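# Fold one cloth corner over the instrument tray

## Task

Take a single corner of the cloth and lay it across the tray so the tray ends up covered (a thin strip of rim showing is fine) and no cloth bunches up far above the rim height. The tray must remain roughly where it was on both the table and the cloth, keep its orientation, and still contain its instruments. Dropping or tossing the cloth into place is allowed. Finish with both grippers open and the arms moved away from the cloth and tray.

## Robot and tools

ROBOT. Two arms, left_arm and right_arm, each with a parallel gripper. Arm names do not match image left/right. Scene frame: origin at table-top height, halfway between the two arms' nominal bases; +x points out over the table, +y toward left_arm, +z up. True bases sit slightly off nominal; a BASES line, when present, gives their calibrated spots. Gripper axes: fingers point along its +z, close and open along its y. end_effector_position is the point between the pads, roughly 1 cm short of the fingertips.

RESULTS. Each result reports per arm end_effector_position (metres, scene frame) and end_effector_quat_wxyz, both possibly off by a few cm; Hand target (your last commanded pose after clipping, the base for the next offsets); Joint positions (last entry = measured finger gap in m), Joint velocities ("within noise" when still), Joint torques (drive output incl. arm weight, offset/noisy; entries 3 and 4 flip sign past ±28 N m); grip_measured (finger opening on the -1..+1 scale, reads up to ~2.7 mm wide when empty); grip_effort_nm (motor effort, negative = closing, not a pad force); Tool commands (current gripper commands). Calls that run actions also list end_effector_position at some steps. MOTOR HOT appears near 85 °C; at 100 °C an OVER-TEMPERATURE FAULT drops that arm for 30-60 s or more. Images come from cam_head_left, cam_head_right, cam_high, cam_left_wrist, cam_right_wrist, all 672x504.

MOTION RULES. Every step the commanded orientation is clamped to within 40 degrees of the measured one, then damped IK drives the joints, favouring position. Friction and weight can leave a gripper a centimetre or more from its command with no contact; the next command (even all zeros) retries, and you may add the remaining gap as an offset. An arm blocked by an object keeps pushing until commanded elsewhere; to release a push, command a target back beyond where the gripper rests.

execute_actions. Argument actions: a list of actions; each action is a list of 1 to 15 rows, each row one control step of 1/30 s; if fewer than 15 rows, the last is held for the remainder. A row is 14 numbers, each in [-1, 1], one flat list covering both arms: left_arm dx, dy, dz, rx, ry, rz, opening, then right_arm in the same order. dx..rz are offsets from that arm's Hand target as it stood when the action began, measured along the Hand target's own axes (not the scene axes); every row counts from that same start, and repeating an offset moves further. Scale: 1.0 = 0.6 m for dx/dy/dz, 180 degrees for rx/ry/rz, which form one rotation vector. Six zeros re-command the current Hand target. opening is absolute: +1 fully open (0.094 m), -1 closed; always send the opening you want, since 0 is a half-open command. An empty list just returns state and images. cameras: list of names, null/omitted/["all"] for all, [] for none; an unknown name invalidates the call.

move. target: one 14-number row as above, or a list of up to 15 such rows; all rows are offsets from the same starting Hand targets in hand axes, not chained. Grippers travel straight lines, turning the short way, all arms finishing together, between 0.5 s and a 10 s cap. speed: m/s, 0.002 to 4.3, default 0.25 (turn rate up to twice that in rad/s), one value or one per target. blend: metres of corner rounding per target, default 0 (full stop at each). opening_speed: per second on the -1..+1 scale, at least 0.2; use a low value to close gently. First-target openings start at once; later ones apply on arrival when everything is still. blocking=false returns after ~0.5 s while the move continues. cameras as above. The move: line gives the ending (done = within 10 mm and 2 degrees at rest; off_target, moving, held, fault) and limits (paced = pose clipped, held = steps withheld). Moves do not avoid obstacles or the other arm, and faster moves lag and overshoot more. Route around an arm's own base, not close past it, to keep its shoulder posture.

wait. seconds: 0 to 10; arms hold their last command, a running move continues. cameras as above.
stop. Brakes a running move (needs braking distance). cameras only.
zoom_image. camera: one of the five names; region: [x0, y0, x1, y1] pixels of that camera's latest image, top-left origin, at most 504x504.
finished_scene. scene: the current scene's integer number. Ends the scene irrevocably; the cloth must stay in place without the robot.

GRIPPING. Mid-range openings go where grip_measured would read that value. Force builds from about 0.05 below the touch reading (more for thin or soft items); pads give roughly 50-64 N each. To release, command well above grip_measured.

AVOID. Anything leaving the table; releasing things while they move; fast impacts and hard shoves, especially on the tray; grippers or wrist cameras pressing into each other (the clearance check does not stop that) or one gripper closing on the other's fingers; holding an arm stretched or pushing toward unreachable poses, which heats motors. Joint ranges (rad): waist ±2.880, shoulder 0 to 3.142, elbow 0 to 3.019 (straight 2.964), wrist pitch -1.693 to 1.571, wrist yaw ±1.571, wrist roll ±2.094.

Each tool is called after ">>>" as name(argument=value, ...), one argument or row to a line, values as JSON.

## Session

>>> execute_actions(
  actions=[],
)

Scene clock: 0.00 s.
left_arm: end_effector_position=(+0.3216, +0.5348, +0.3705) grip_measured=+1.000 grip_effort_nm=n/a end_effector_quat_wxyz=(+0.493, -0.516, +0.688, +0.133) | right_arm: end_effector_position=(+0.4161, +0.3132, +0.2418) grip_measured=+1.000 grip_effort_nm=n/a end_effector_quat_wxyz=(-0.091, +0.894, -0.415, -0.142)
Joint positions: left_arm=[0.241 0.705 0.816 -0.74 -0.623 -0.782 0.094] | right_arm=[0.911 2.28 2.445 -1.625 -0.321 -1.362 0.094]
Joint velocities: within noise
Joint torques (N m): no reading
Motor temperatures (°C): left_arm=[29 36 32 31 30 30 28] | right_arm=[29 32 39 32 33 28 30]
Heat: left arm: hottest shoulder 36 °C; right arm: hottest elbow 39 °C.
Hand target: left_arm +0.3241, +0.5353, +0.3870; +0.506, -0.516, +0.679, +0.127 | right_arm +0.4188, +0.3165, +0.2389; -0.093, +0.894, -0.415, -0.142
Tool commands: left_gripper/opening=+1.0 right_gripper/opening=+1.0

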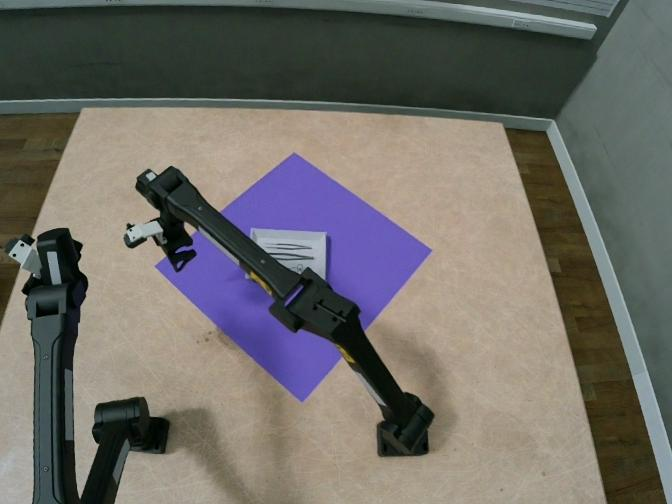

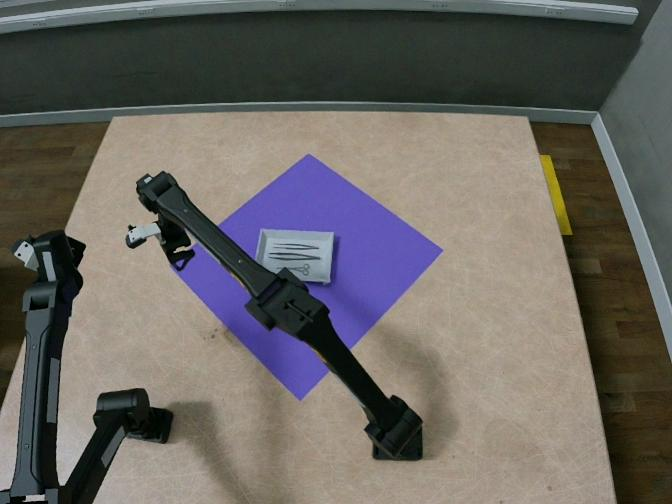

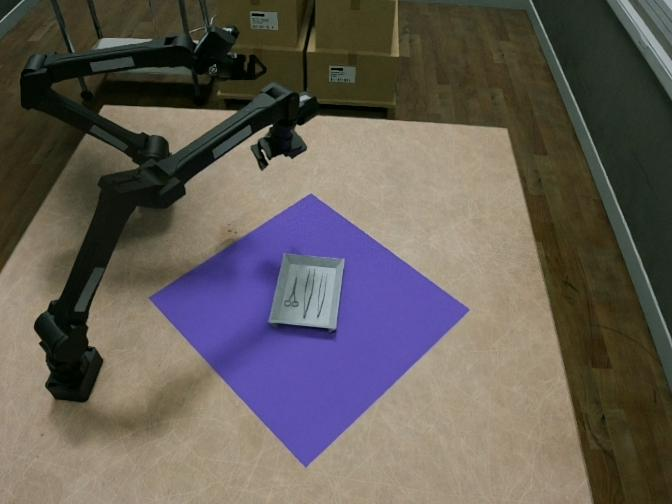

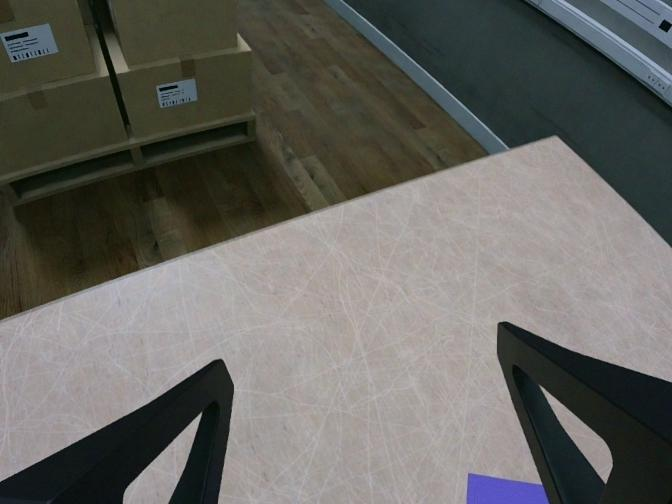

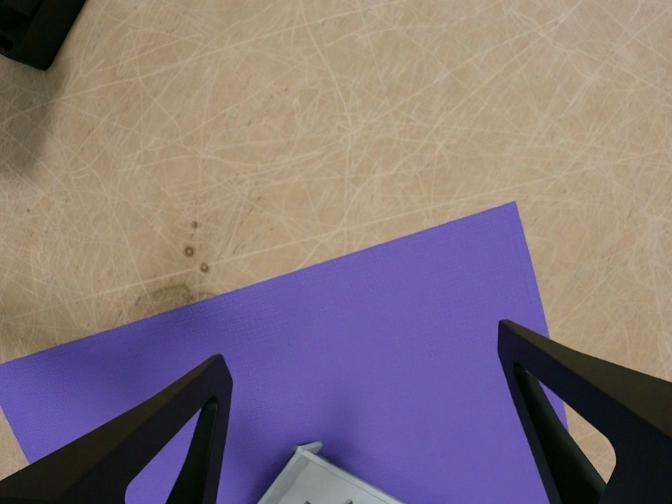

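>>> move(
  target=[
    [0,0,0,0,0,0,1,0.785,0.854,-0.427,0.114,0.074,0.715,1],
    [0.72,-0.80,-0.068,0.225,0.116,0.280,1,0.785,0.854,-0.427,0.114,0.074,0.715,1],
  ],
  speed=[0.8,0.5],
)

Scene clock: 117.23 s.
left_arm: end_effector_position=(+0.7076, +0.0621, +0.1953) grip_measured=+1.000 grip_effort_nm=-0.032 end_effector_quat_wxyz=(+0.406, -0.006, +0.914, +0.008) | right_arm: end_effector_position=(+0.3499, -0.4190, +0.2882) grip_measured=+1.000 grip_effort_nm=-0.056 end_effector_quat_wxyz=(-0.007, +0.000, +1.000, +0.004)
Joint positions: left_arm=[-0.452 1.975 1.672 -0.508 -0.39 -0.368 0.094] | right_arm=[-0.355 1.321 1.266 -1.533 -0.003 -0.374 0.094]
Joint velocities: within noise
Joint torques (N m): left_arm=[-0.09 -19.37 13.26 1.35 -0.25 0.14] | right_arm=[0.03 -10.81 11.55 -0.23 0.02 0.11]
Motor temperatures (°C): left_arm=[29 33 47 31 30 30 28] | right_arm=[29 41 45 31 33 28 29]
Heat: left arm: hottest elbow 47 °C; right arm: hottest elbow 45 °C.
Hand target: left_arm +0.7192, +0.0507, +0.2201; +0.422, +0.000, +0.907, +0.000 | right_arm +0.3609, -0.4202, +0.2999; +0.001, +0.000, +1.000, +0.000
Off the commanded pose: left_arm 0.030 m, 2 deg | right_arm 0.016 m, 1 deg.
move: off_target (left_arm, right_arm)

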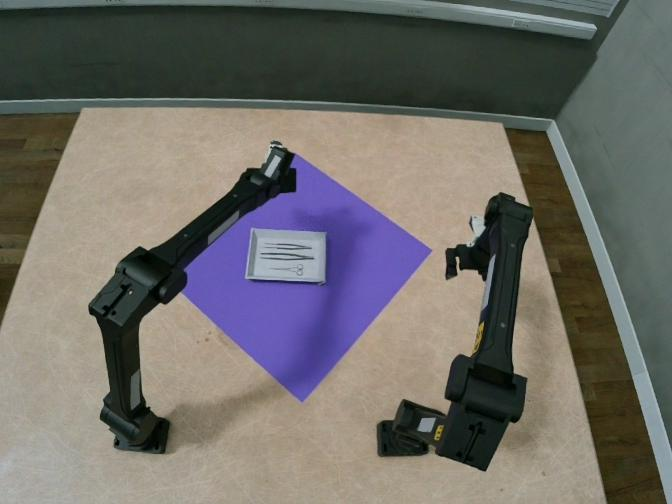

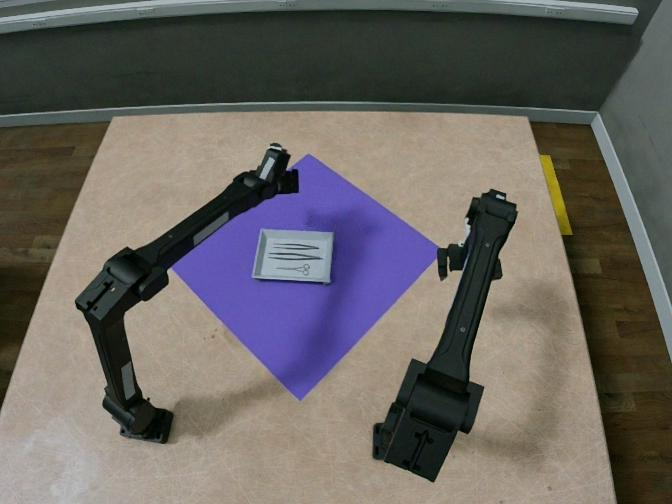

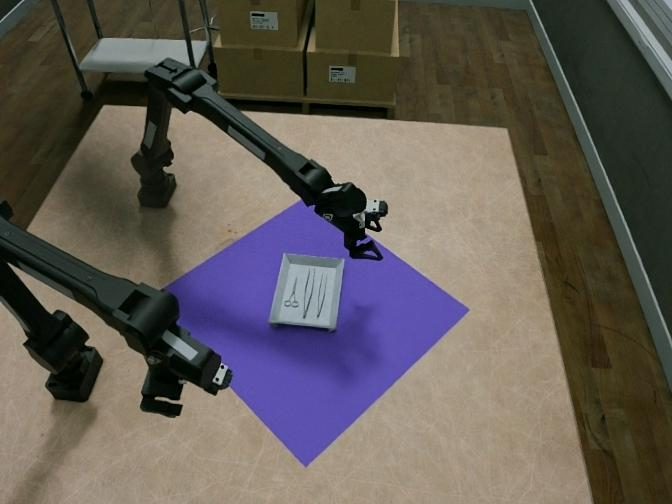

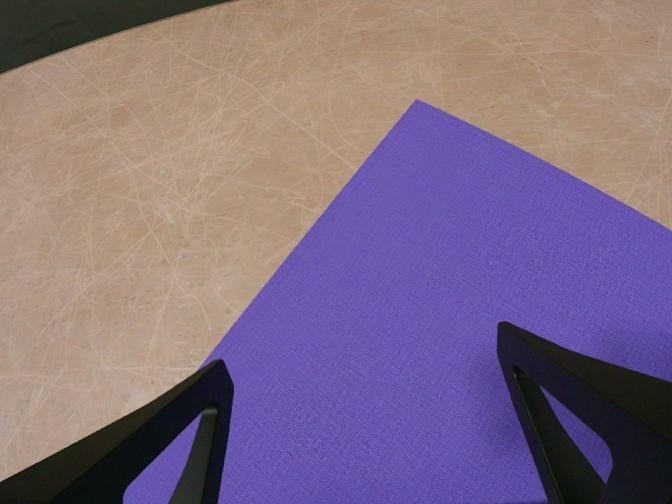

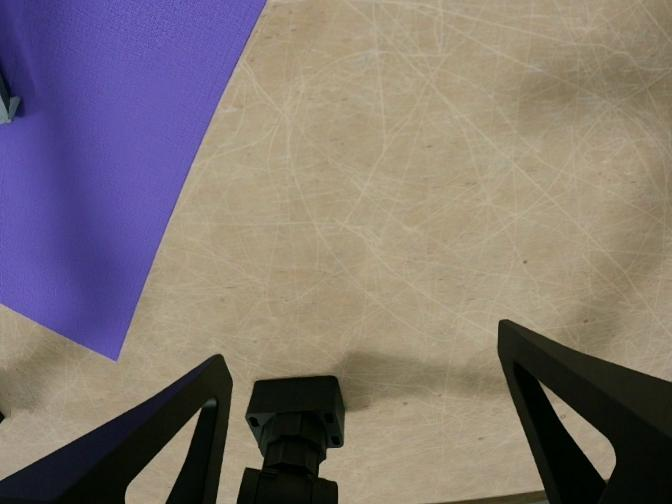

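>>> move(
  target=[-0.048,-0.067,0.264,0,0,0,0.05,0,0,0,0,0,0,1],
  speed=0.3,
  cameras=["cam_head_left","cam_high","cam_left_wrist"],
)

Scene clock: 138.37 s.
left_arm: end_effector_position=(+0.8460, +0.0097, +0.1168) grip_measured=+0.052 grip_effort_nm=-0.154 end_effector_quat_wxyz=(+0.406, +0.001, +0.914, +0.004) | right_arm: end_effector_position=(+0.3499, -0.4190, +0.2882) grip_measured=+1.000 grip_effort_nm=-0.051 end_effector_quat_wxyz=(-0.007, +0.000, +1.000, +0.004)
Joint positions: left_arm=[-0.422 2.487 2.36 -0.67 -0.356 -0.333 0.049] | right_arm=[-0.355 1.321 1.266 -1.533 -0.003 -0.374 0.094]
Joint velocities: within noise
Joint torques (N m): left_arm=[1.03 -25.11 13.68 1.24 -0.32 0.15] | right_arm=[-0.44 -10.75 11.66 -0.09 0.07 0.11]
Motor temperatures (°C): left_arm=[29 34 46 31 30 30 28] | right_arm=[29 37 48 31 32 28 29]
Heat: left arm: hottest elbow 46 °C; right arm: hottest elbow 48 °C.
Hand target: left_arm +0.8590, +0.0106, +0.1402; +0.422, +0.000, +0.906, +0.000 | right_arm +0.3609, -0.4202, +0.2999; +0.001, +0.000, +1.000, +0.000
Off the commanded pose: left_arm 0.027 m, 2 deg | right_arm 0.016 m, 1 deg.
move: off_target (left_arm, right_arm)
Images, in order (width x height): cam_head_left 672x504, cam_high 672x504, cam_left_wrist 672x504.

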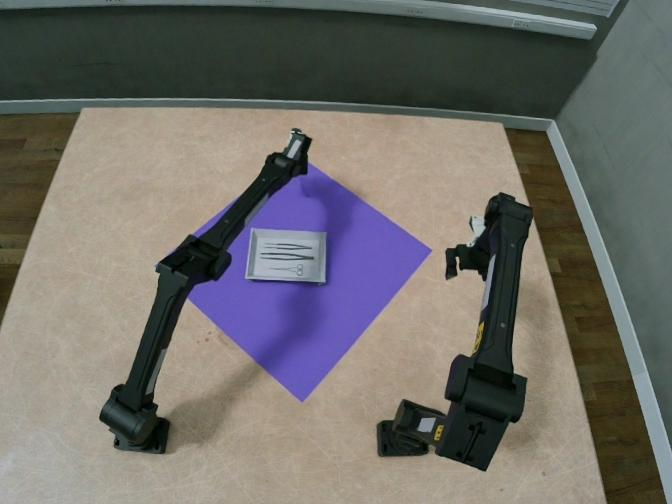

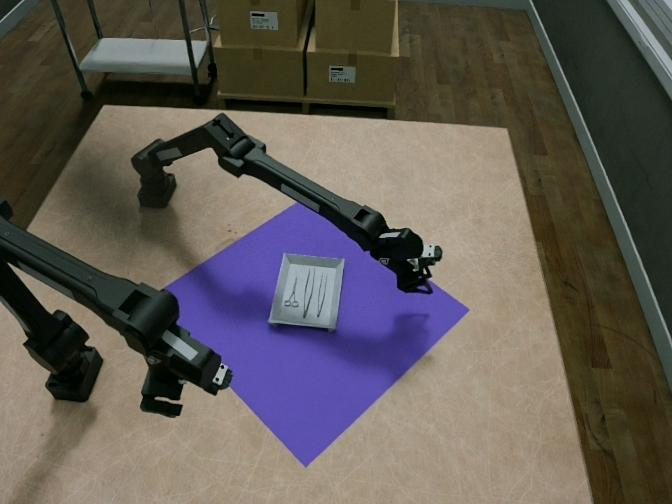

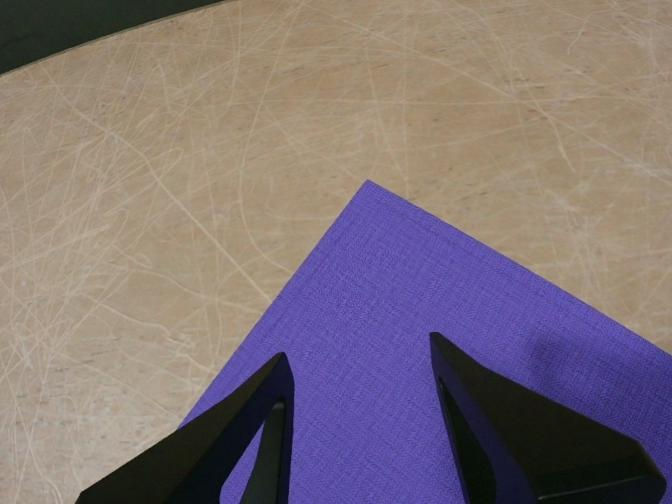

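>>> zoom_image(
  camera="cam_head_left",
  region=[220, 210, 350, 300],
)

>>> zoom_image(
  camera="cam_head_right",
  region=[140, 140, 460, 410],
)

>>> zoom_image(
  camera="cam_head_left",
  region=[140, 140, 460, 410],
)

>>> zoom_image(
  camera="cam_high",
  region=[250, 240, 370, 350],
)

Scaled by 3.877 from the camera's 672x504 image, which has a finer 960x720 frame.

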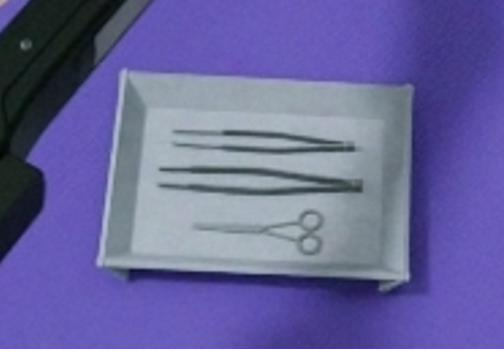

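This scene's latest camera images include none from cam_head_right. They are from: cam_head_left, cam_high, cam_left_wrist. cam_head_right's image comes with the result of a call that names it in "cameras".

Scaled by 1.575 from the camera's 672x504 image, which has a finer 960x720 frame.

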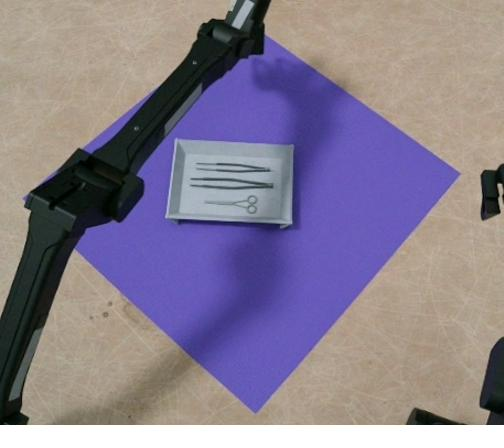

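Scaled by 4.200 from the camera's 672x504 image, which has a finer 960x720 frame.

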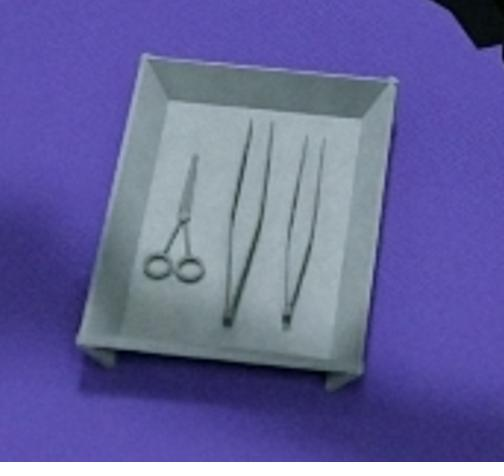

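>>> move(
  target=[0.005,-0.017,0.137,0,-0.067,0,0.05,0,0,0,0,0,0,1],
  speed=0.2,
)

Scene clock: 274.73 s.
left_arm: end_effector_position=(+0.9066, -0.0080, +0.0740) grip_measured=+0.052 grip_effort_nm=-0.159 end_effector_quat_wxyz=(+0.505, +0.003, +0.863, -0.003) | right_arm: end_effector_position=(+0.3499, -0.4190, +0.2882) grip_measured=+1.000 grip_effort_nm=-0.042 end_effector_quat_wxyz=(-0.007, +0.000, +1.000, +0.004)
Joint positions: left_arm=[-0.417 2.713 2.57 -0.419 -0.403 -0.245 0.049] | right_arm=[-0.355 1.321 1.266 -1.533 -0.003 -0.374 0.094]
Joint velocities: within noise
Joint torques (N m): left_arm=[1.61 -25.47 14.04 1.29 -0.29 0.17] | right_arm=[-0.03 -10.4 11.78 -0.13 0 0.1]
Motor temperatures (°C): left_arm=[28 53 59 30 29 29 28] | right_arm=[28 33 53 30 32 28 29]
Heat: left arm: hottest elbow 59 °C; right arm: hottest elbow 53 °C.
Hand target: left_arm +0.9199, +0.0001, +0.0850; +0.515, +0.000, +0.857, +0.000 | right_arm +0.3609, -0.4202, +0.2999; +0.001, +0.000, +1.000, +0.000
Off the commanded pose: left_arm 0.019 m, 1 deg | right_arm 0.016 m, 1 deg.
move: off_target (left_arm, right_arm)

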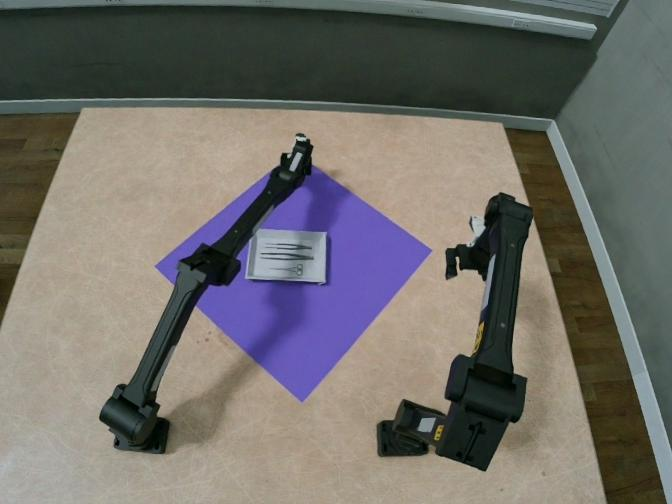

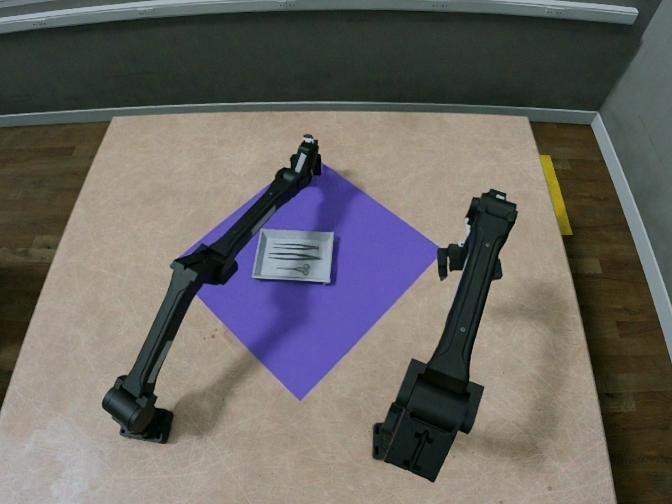

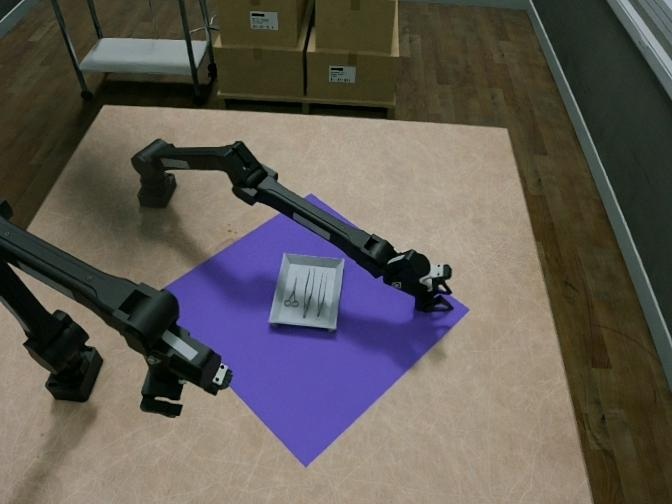

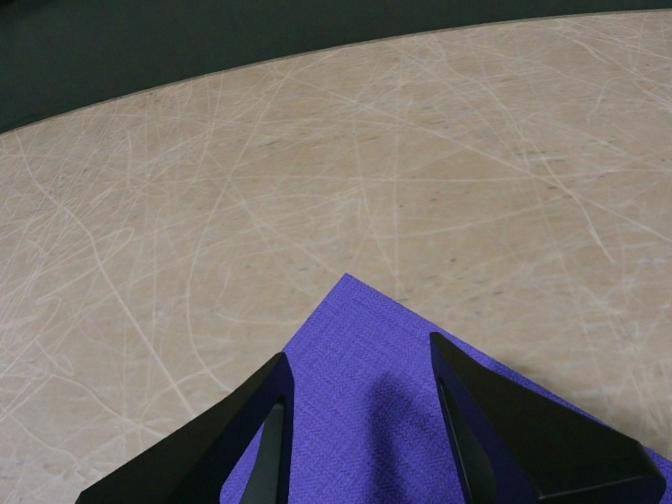

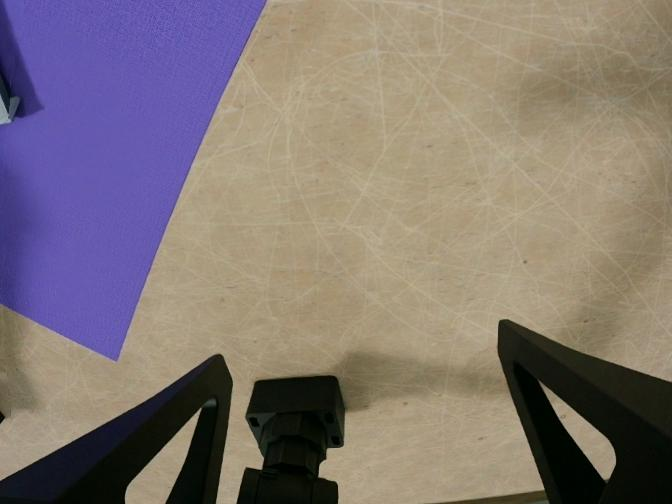

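>>> move(
  target=[0.073,0.005,0.076,0,0,0,0.1,0,0,0,0,0,0,1],
  speed=0.1,
  cameras=["cam_high","cam_left_wrist"],
)

Scene clock: 287.10 s.
left_arm: end_effector_position=(+0.9310, -0.0074, +0.0399) grip_measured=+0.098 grip_effort_nm=0.090 end_effector_quat_wxyz=(+0.523, +0.002, +0.852, -0.012) | right_arm: end_effector_position=(+0.3499, -0.4190, +0.2882) grip_measured=+1.000 grip_effort_nm=-0.061 end_effector_quat_wxyz=(-0.007, +0.000, +1.000, +0.004)
Joint positions: left_arm=[-0.402 2.924 2.876 -0.461 -0.387 -0.229 0.052] | right_arm=[-0.355 1.321 1.266 -1.533 -0.003 -0.374 0.094]
Joint velocities: within noise
Joint torques (N m): left_arm=[1.67 -24.35 13.87 1.4 -0.06 0.15] | right_arm=[0.44 -11.16 11.74 -0.03 0 0.12]
Motor temperatures (°C): left_arm=[28 49 55 30 29 29 28] | right_arm=[28 33 53 30 32 28 29]
Heat: left arm: hottest elbow 55 °C; right arm: hottest elbow 53 °C.
Hand target: left_arm +0.9396, +0.0033, +0.0247; +0.515, +0.000, +0.857, +0.000 | right_arm +0.3609, -0.4202, +0.2999; +0.001, +0.000, +1.000, +0.000
Off the commanded pose: left_arm 0.020 m, 2 deg | right_arm 0.016 m, 1 deg.
elbow stopped short (left arm): the move would have taken joint 3 (elbow) straighter than the controller allows.
move: off_target (left_arm, right_arm)
Images, in order (width x height): cam_high 672x504, cam_left_wrist 672x504.

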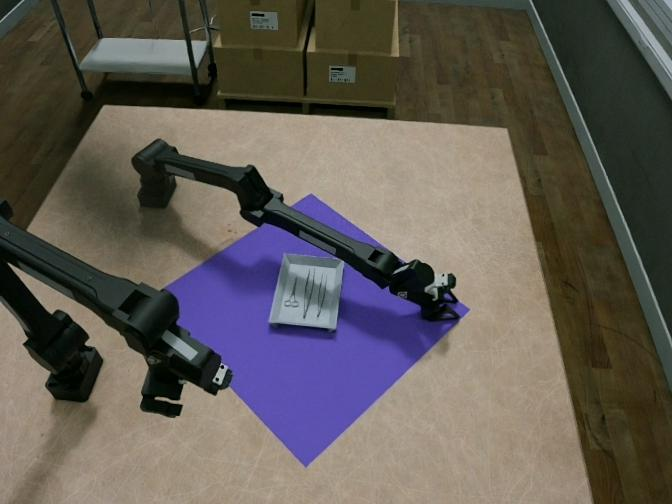

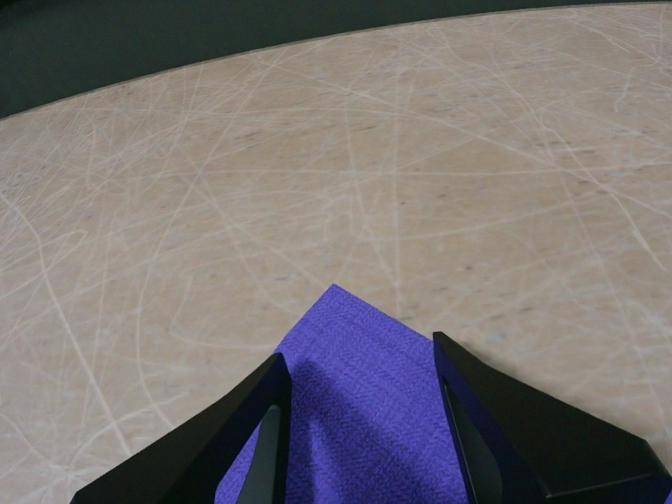

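>>> move(
  target=[0.056,0.013,0.001,0,0,0,0.1,0,0,0,0,0,0,1],
  speed=0.08,
  cameras=["cam_high","cam_left_wrist"],
)

Scene clock: 294.03 s.
left_arm: end_effector_position=(+0.9286, -0.0049, +0.0366) grip_measured=+0.098 grip_effort_nm=0.090 end_effector_quat_wxyz=(+0.539, -0.003, +0.842, -0.016) | right_arm: end_effector_position=(+0.3499, -0.4190, +0.2882) grip_measured=+1.000 grip_effort_nm=-0.051 end_effector_quat_wxyz=(-0.007, +0.000, +1.000, +0.004)
Joint positions: left_arm=[-0.402 2.842 2.679 -0.308 -0.394 -0.225 0.052] | right_arm=[-0.355 1.321 1.266 -1.533 -0.003 -0.374 0.094]
Joint velocities: within noise
Joint torques (N m): left_arm=[1.55 -25.88 7.09 1.39 -0.18 0.02] | right_arm=[0.5 -10.64 11.7 -0.17 0.03 0.13]
Motor temperatures (°C): left_arm=[28 48 56 30 29 29 28] | right_arm=[28 33 53 30 32 28 29]
Heat: left arm: hottest elbow 56 °C; right arm: hottest elbow 53 °C.
Hand target: left_arm +0.9244, +0.0111, -0.0049; +0.515, +0.000, +0.857, +0.000 | right_arm +0.3609, -0.4202, +0.2999; +0.001, +0.000, +1.000, +0.000
Off the commanded pose: left_arm 0.045 m, 4 deg | right_arm 0.016 m, 1 deg.
move: off_target (left_arm, right_arm)
Images, in order (width x height): cam_high 672x504, cam_left_wrist 672x504.

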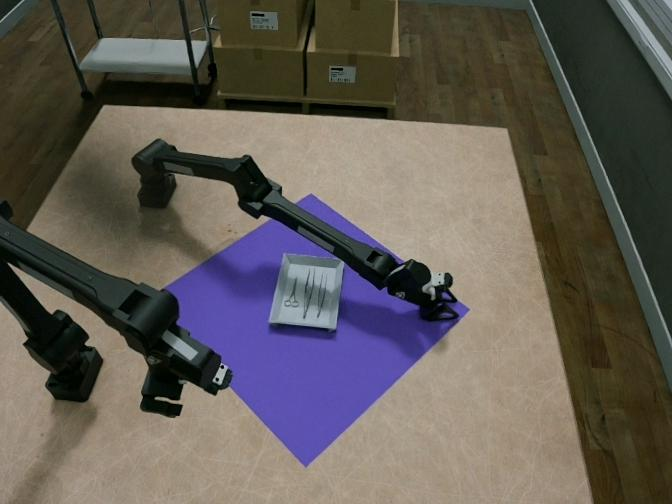

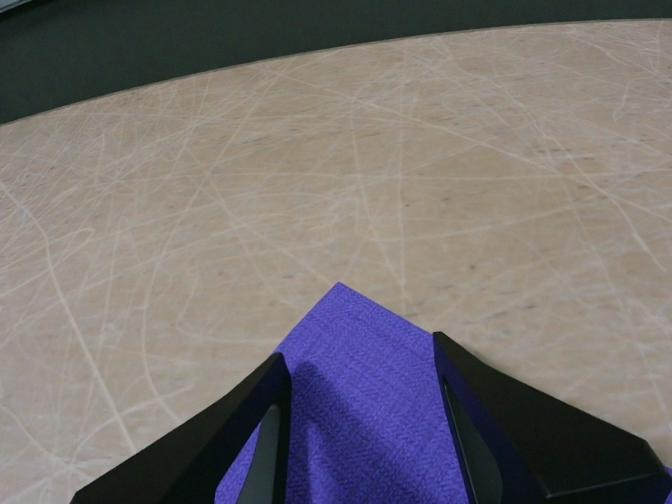

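>>> zoom_image(
  camera="cam_left_wrist",
  region=[200, 250, 520, 490],
)

>>> zoom_image(
  camera="cam_high",
  region=[360, 240, 500, 340],
)

Scaled by 1.575 from the camera's 672x504 image, which has a finer 960x720 frame.

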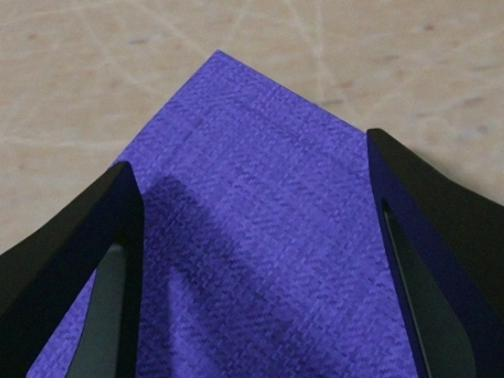

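Scaled by 3.600 from the camera's 672x504 image, which has a finer 960x720 frame.

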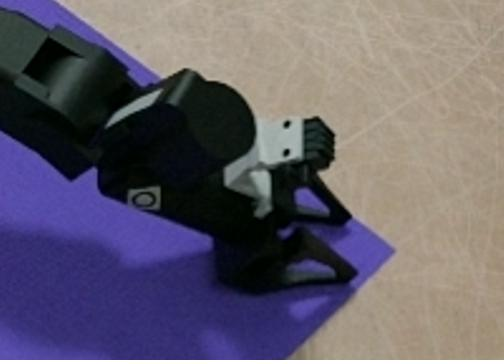

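>>> move(
  target=[
    [-0.07,-0.005,-0.045,0,0.07,0,0.1,0,0,0,0,0,0,1],
    [-0.005,0,-0.025,0,0.07,0,0.1,0,0,0,0,0,0,1],
  ],
  speed=[0.15,0.08],
  cameras=["cam_high","cam_left_wrist"],
)

>>> zoom_image(
  camera="cam_high",
  region=[360, 240, 500, 340],
)

Scene clock: 311.87 s.
left_arm: end_effector_position=(+0.9081, +0.0007, +0.0384) grip_measured=+0.098 grip_effort_nm=0.095 end_effector_quat_wxyz=(+0.440, +0.014, +0.898, -0.010) | right_arm: end_effector_position=(+0.3499, -0.4190, +0.2882) grip_measured=+1.000 grip_effort_nm=-0.056 end_effector_quat_wxyz=(-0.007, +0.000, +1.000, +0.004)
Joint positions: left_arm=[-0.395 2.879 2.886 -0.71 -0.325 -0.274 0.052] | right_arm=[-0.355 1.321 1.266 -1.533 -0.003 -0.374 0.094]
Joint velocities: within noise
Joint torques (N m): left_arm=[1.38 -23.24 12.93 0.95 -0.28 -0.23] | right_arm=[-0.67 -10.46 11.62 -0.13 0.07 0.05]
Motor temperatures (°C): left_arm=[28 52 52 30 29 29 28] | right_arm=[28 33 53 30 32 28 29]
Heat: left arm: hottest shoulder 52 °C; right arm: hottest elbow 53 °C.
Hand target: left_arm +0.9125, +0.0109, +0.0047; +0.418, +0.000, +0.908, +0.000 | right_arm +0.3609, -0.4202, +0.2999; +0.001, +0.000, +1.000, +0.000
Off the commanded pose: left_arm 0.035 m, 3 deg | right_arm 0.016 m, 1 deg.
elbow stopped short (left arm): the move would have taken joint 3 (elbow) straighter than the controller allows.
move: off_target (left_arm, right_arm)
Images, in order (width x height): cam_high 672x504, cam_left_wrist 672x504.

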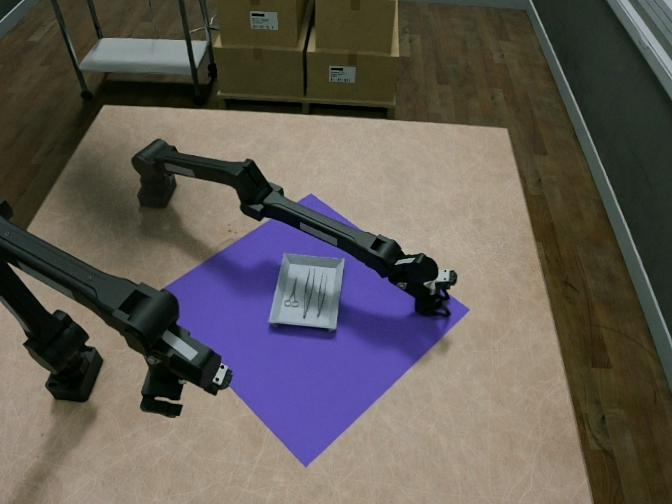

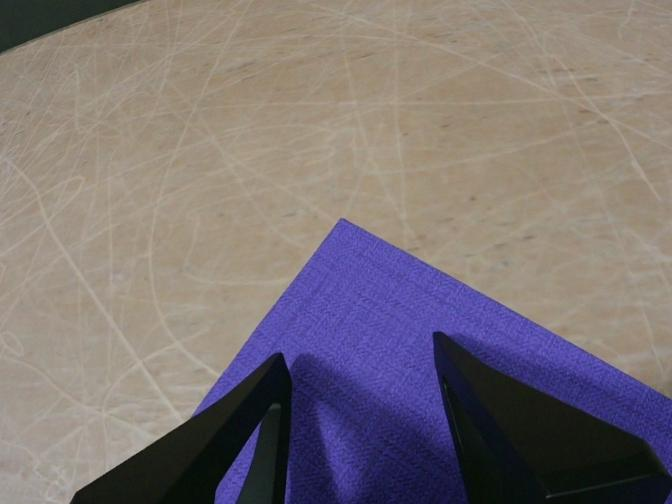

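Scaled by 3.600 from the camera's 672x504 image, which has a finer 960x720 frame.

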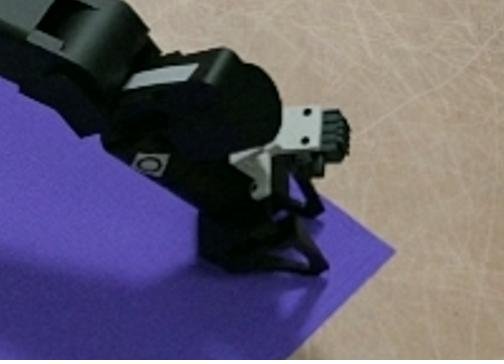

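>>> move(
  target=[0.058,0.004,-0.016,0,0,0,0.1,0,0,0,0,0,0,1],
  speed=0.08,
  cameras=["cam_high","cam_left_wrist"],
)

>>> zoom_image(
  camera="cam_high",
  region=[360, 240, 500, 340],
)

Scene clock: 327.77 s.
left_arm: end_effector_position=(+0.8960, +0.0105, +0.0343) grip_measured=+0.098 grip_effort_nm=0.100 end_effector_quat_wxyz=(+0.449, +0.001, +0.893, -0.008) | right_arm: end_effector_position=(+0.3499, -0.4190, +0.2882) grip_measured=+1.000 grip_effort_nm=-0.042 end_effector_quat_wxyz=(-0.007, +0.000, +1.000, +0.004)
Joint positions: left_arm=[-0.395 2.713 2.533 -0.506 -0.347 -0.288 0.052] | right_arm=[-0.355 1.321 1.266 -1.533 -0.003 -0.374 0.094]
Joint velocities: within noise
Joint torques (N m): left_arm=[0.09 -24.64 6.75 1.11 -0.12 -0.26] | right_arm=[-0.09 -10.99 11.85 -0.1 0 0.09]
Motor temperatures (°C): left_arm=[28 52 53 30 29 29 28] | right_arm=[28 33 54 29 32 28 29]
Heat: left arm: hottest elbow 53 °C; right arm: hottest elbow 54 °C.
Hand target: left_arm +0.8825, +0.0133, -0.0156; +0.418, +0.000, +0.909, +0.000 | right_arm +0.3609, -0.4202, +0.2999; +0.001, +0.000, +1.000, +0.000
Off the commanded pose: left_arm 0.052 m, 4 deg | right_arm 0.016 m, 1 deg.
move: off_target (left_arm, right_arm)
Images, in order (width x height): cam_high 672x504, cam_left_wrist 672x504.

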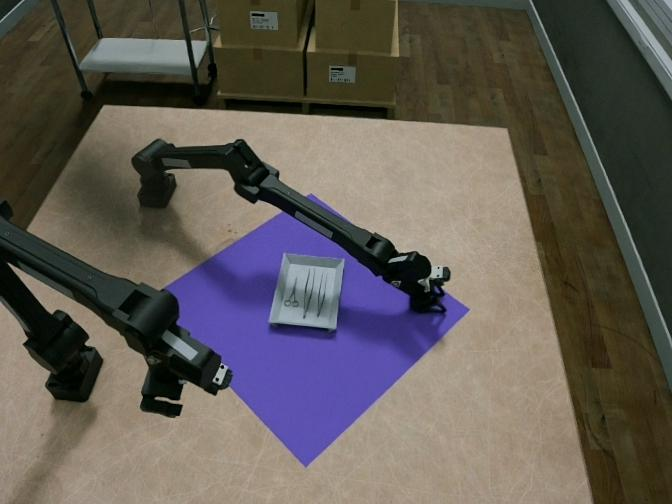

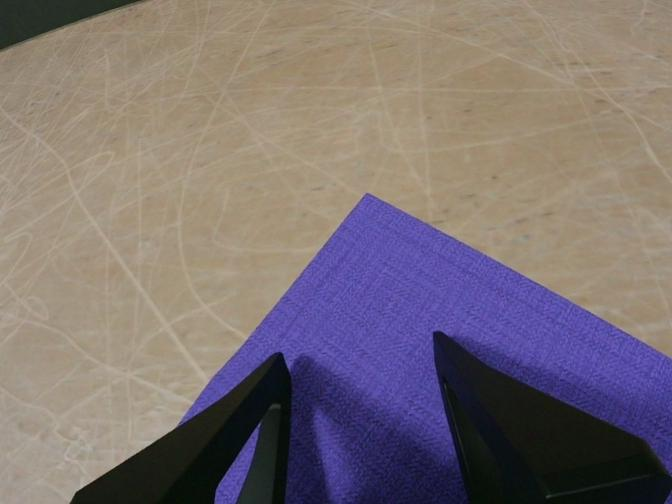

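Scaled by 3.600 from the camera's 672x504 image, which has a finer 960x720 frame.

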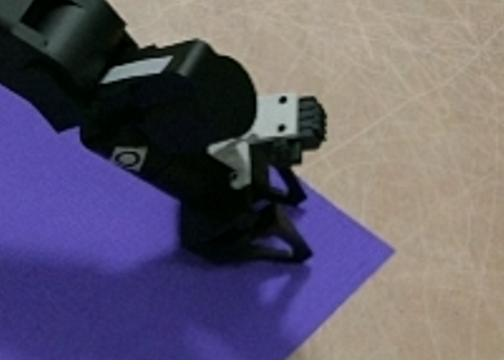

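>>> move(
  target=[0,0,0,0,0,0,-1,0,0,0,0,0,0,1],
  speed=0.08,
  opening_speed=0.6,
  cameras=["cam_high","cam_left_wrist"],
)

Scene clock: 332.57 s.
left_arm: end_effector_position=(+0.8959, +0.0116, +0.0346) grip_measured=-0.982 grip_effort_nm=-0.989 end_effector_quat_wxyz=(+0.450, -0.003, +0.893, -0.007) | right_arm: end_effector_position=(+0.3499, -0.4190, +0.2882) grip_measured=+1.000 grip_effort_nm=-0.046 end_effector_quat_wxyz=(-0.007, +0.000, +1.000, +0.004)
Joint positions: left_arm=[-0.395 2.712 2.53 -0.506 -0.352 -0.294 0.001] | right_arm=[-0.355 1.321 1.266 -1.533 -0.003 -0.374 0.094]
Joint velocities: within noise
Joint torques (N m): left_arm=[0.15 -24.53 6.78 1.18 0.11 -0.2] | right_arm=[0.32 -11.05 11.63 0.12 0.04 0.06]
Motor temperatures (°C): left_arm=[28 52 51 30 29 29 28] | right_arm=[28 33 54 29 32 28 29]
Heat: left arm: hottest shoulder 52 °C; right arm: hottest elbow 54 °C.
Hand target: left_arm +0.8826, +0.0133, -0.0154; +0.418, +0.000, +0.908, +0.000 | right_arm +0.3609, -0.4202, +0.2999; +0.001, +0.000, +1.000, +0.000
Off the commanded pose: left_arm 0.052 m, 4 deg | right_arm 0.016 m, 1 deg.
move: off_target (left_arm, right_arm)
Images, in order (width x height): cam_high 672x504, cam_left_wrist 672x504.

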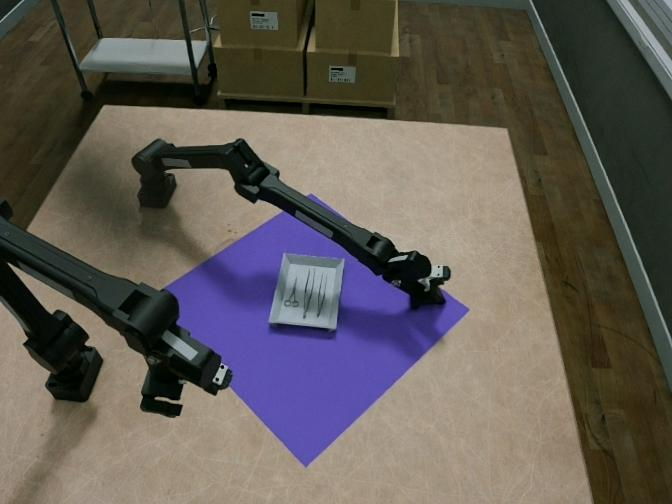

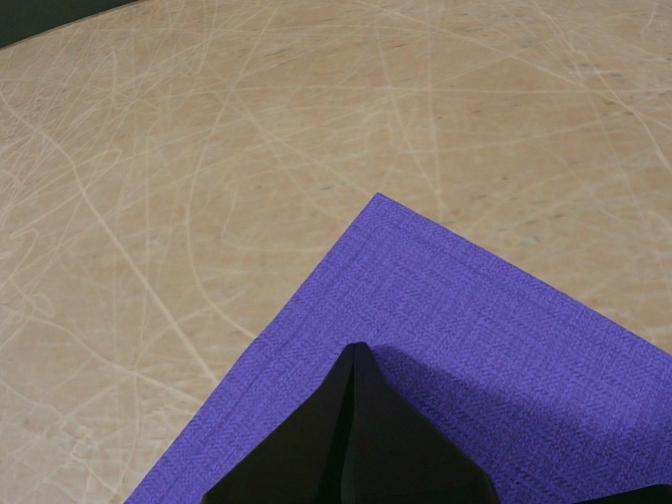

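>>> zoom_image(
  camera="cam_left_wrist",
  region=[260, 290, 500, 470],
)

>>> zoom_image(
  camera="cam_high",
  region=[380, 240, 480, 330],
)

Scaled by 2.100 from the camera's 672x504 image, which has a finer 960x720 frame.

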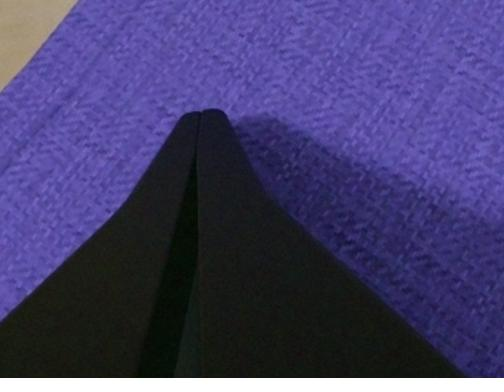

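Scaled by 5.040 from the camera's 672x504 image, which has a finer 960x720 frame.

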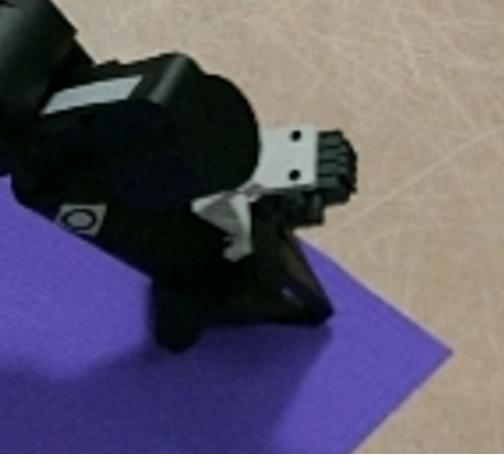

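>>> move(
  target=[
    [-0.108,-0.013,-0.065,0,0.1,0,0.15,0,0,0,0,0,0,1],
    [-0.039,-0.008,-0.006,0,0.1,0,0.15,0,0,0,0,0,0,1],
  ],
  speed=[0.2,0.1],
  cameras=["cam_high","cam_left_wrist"],
)

>>> zoom_image(
  camera="cam_high",
  region=[380, 240, 480, 330],
)

Scene clock: 337.03 s.
left_arm: end_effector_position=(+0.8839, -0.0026, +0.0389) grip_measured=+0.148 grip_effort_nm=0.095 end_effector_quat_wxyz=(+0.366, +0.026, +0.929, -0.046) | right_arm: end_effector_position=(+0.3499, -0.4190, +0.2882) grip_measured=+1.000 grip_effort_nm=-0.046 end_effector_quat_wxyz=(-0.007, +0.000, +1.000, +0.004)
Joint positions: left_arm=[-0.388 2.845 2.888 -0.88 -0.202 -0.314 0.054] | right_arm=[-0.355 1.321 1.266 -1.533 -0.003 -0.374 0.094]
Joint velocities: within noise
Joint torques (N m): left_arm=[1.85 -22.65 12.66 1.8 -0.16 -0.18] | right_arm=[0.73 -11.16 11.62 -0.36 0.03 0.09]
Motor temperatures (°C): left_arm=[28 52 51 30 29 29 28] | right_arm=[28 33 54 29 32 28 29]
Heat: left arm: hottest shoulder 52 °C; right arm: hottest elbow 54 °C.
Hand target: left_arm +0.8951, +0.0086, +0.0046; +0.271, +0.000, +0.963, +0.000 | right_arm +0.3609, -0.4202, +0.2999; +0.001, +0.000, +1.000, +0.000
Off the commanded pose: left_arm 0.038 m, 13 deg | right_arm 0.016 m, 1 deg.
elbow stopped short (left arm): the move would have taken joint 3 (elbow) straighter than the controller allows.
move: off_target (left_arm, right_arm)
Images, in order (width x height): cam_high 672x504, cam_left_wrist 672x504.

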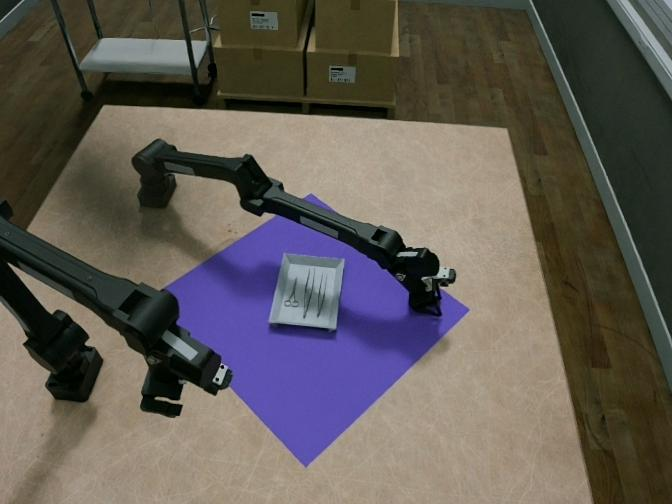

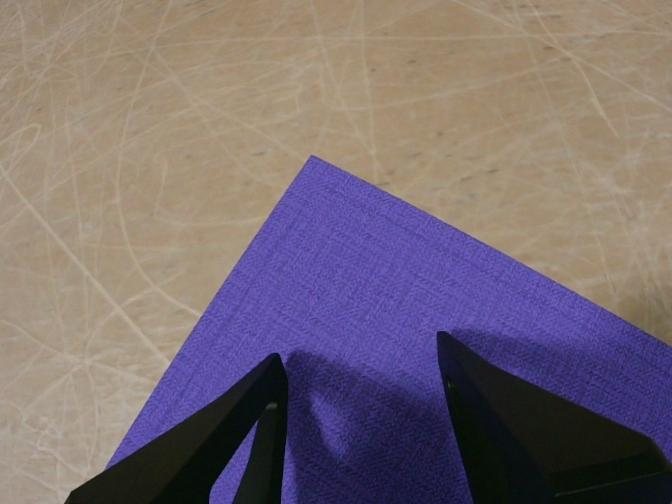

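Scaled by 5.040 from the camera's 672x504 image, which has a finer 960x720 frame.

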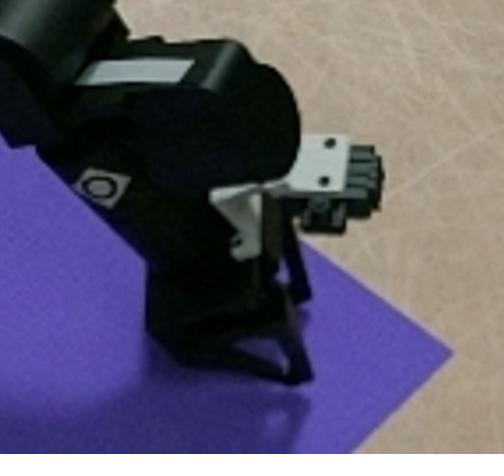

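>>> move(
  target=[0.06,0.02,0.002,0,0,0,0.15,0,0,0,0,0,0,1],
  speed=0.08,
  cameras=["cam_high","cam_left_wrist"],
)

>>> zoom_image(
  camera="cam_high",
  region=[380, 240, 480, 330],
)

Scene clock: 341.47 s.
left_arm: end_effector_position=(+0.8689, +0.0083, +0.0350) grip_measured=+0.148 grip_effort_nm=0.095 end_effector_quat_wxyz=(+0.330, +0.017, +0.944, -0.023) | right_arm: end_effector_position=(+0.3499, -0.4190, +0.2882) grip_measured=+1.000 grip_effort_nm=-0.056 end_effector_quat_wxyz=(-0.007, +0.000, +1.000, +0.004)
Joint positions: left_arm=[-0.388 2.845 2.913 -0.997 -0.221 -0.338 0.054] | right_arm=[-0.355 1.321 1.266 -1.533 -0.003 -0.374 0.094]
Joint velocities: within noise
Joint torques (N m): left_arm=[1.32 -22.77 10.54 0.21 -0.09 -0.33] | right_arm=[-0.5 -11.05 11.73 0.08 0 0.04]
Motor temperatures (°C): left_arm=[28 51 51 30 29 29 28] | right_arm=[28 33 54 29 32 28 29]
Heat: left arm: hottest shoulder 51 °C; right arm: hottest elbow 54 °C.
Hand target: left_arm +0.8650, +0.0206, -0.0152; +0.271, +0.000, +0.963, +0.000 | right_arm +0.3609, -0.4202, +0.2999; +0.001, +0.000, +1.000, +0.000
Off the commanded pose: left_arm 0.052 m, 8 deg | right_arm 0.016 m, 1 deg.
elbow stopped short (left arm): the move would have taken joint 3 (elbow) straighter than the controller allows.
move: off_target (left_arm, right_arm)
Images, in order (width x height): cam_high 672x504, cam_left_wrist 672x504.

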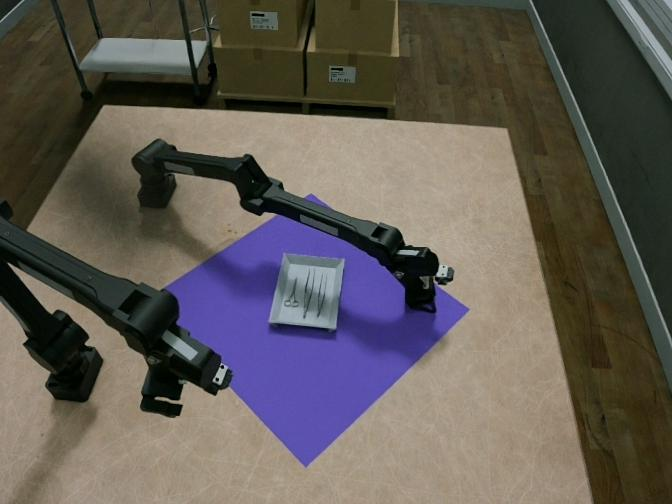

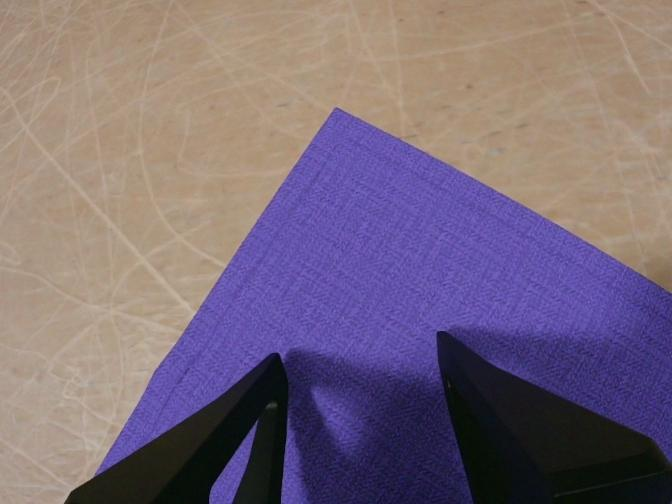

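Scaled by 5.040 from the camera's 672x504 image, which has a finer 960x720 frame.

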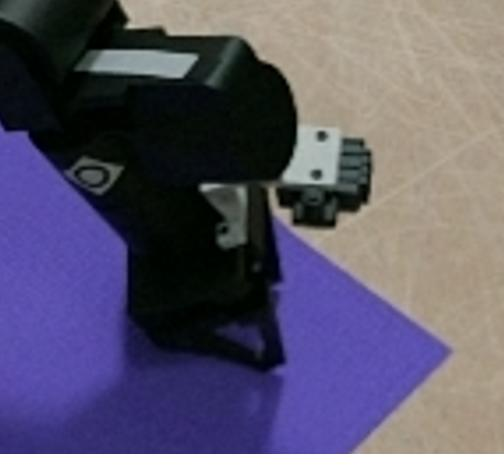

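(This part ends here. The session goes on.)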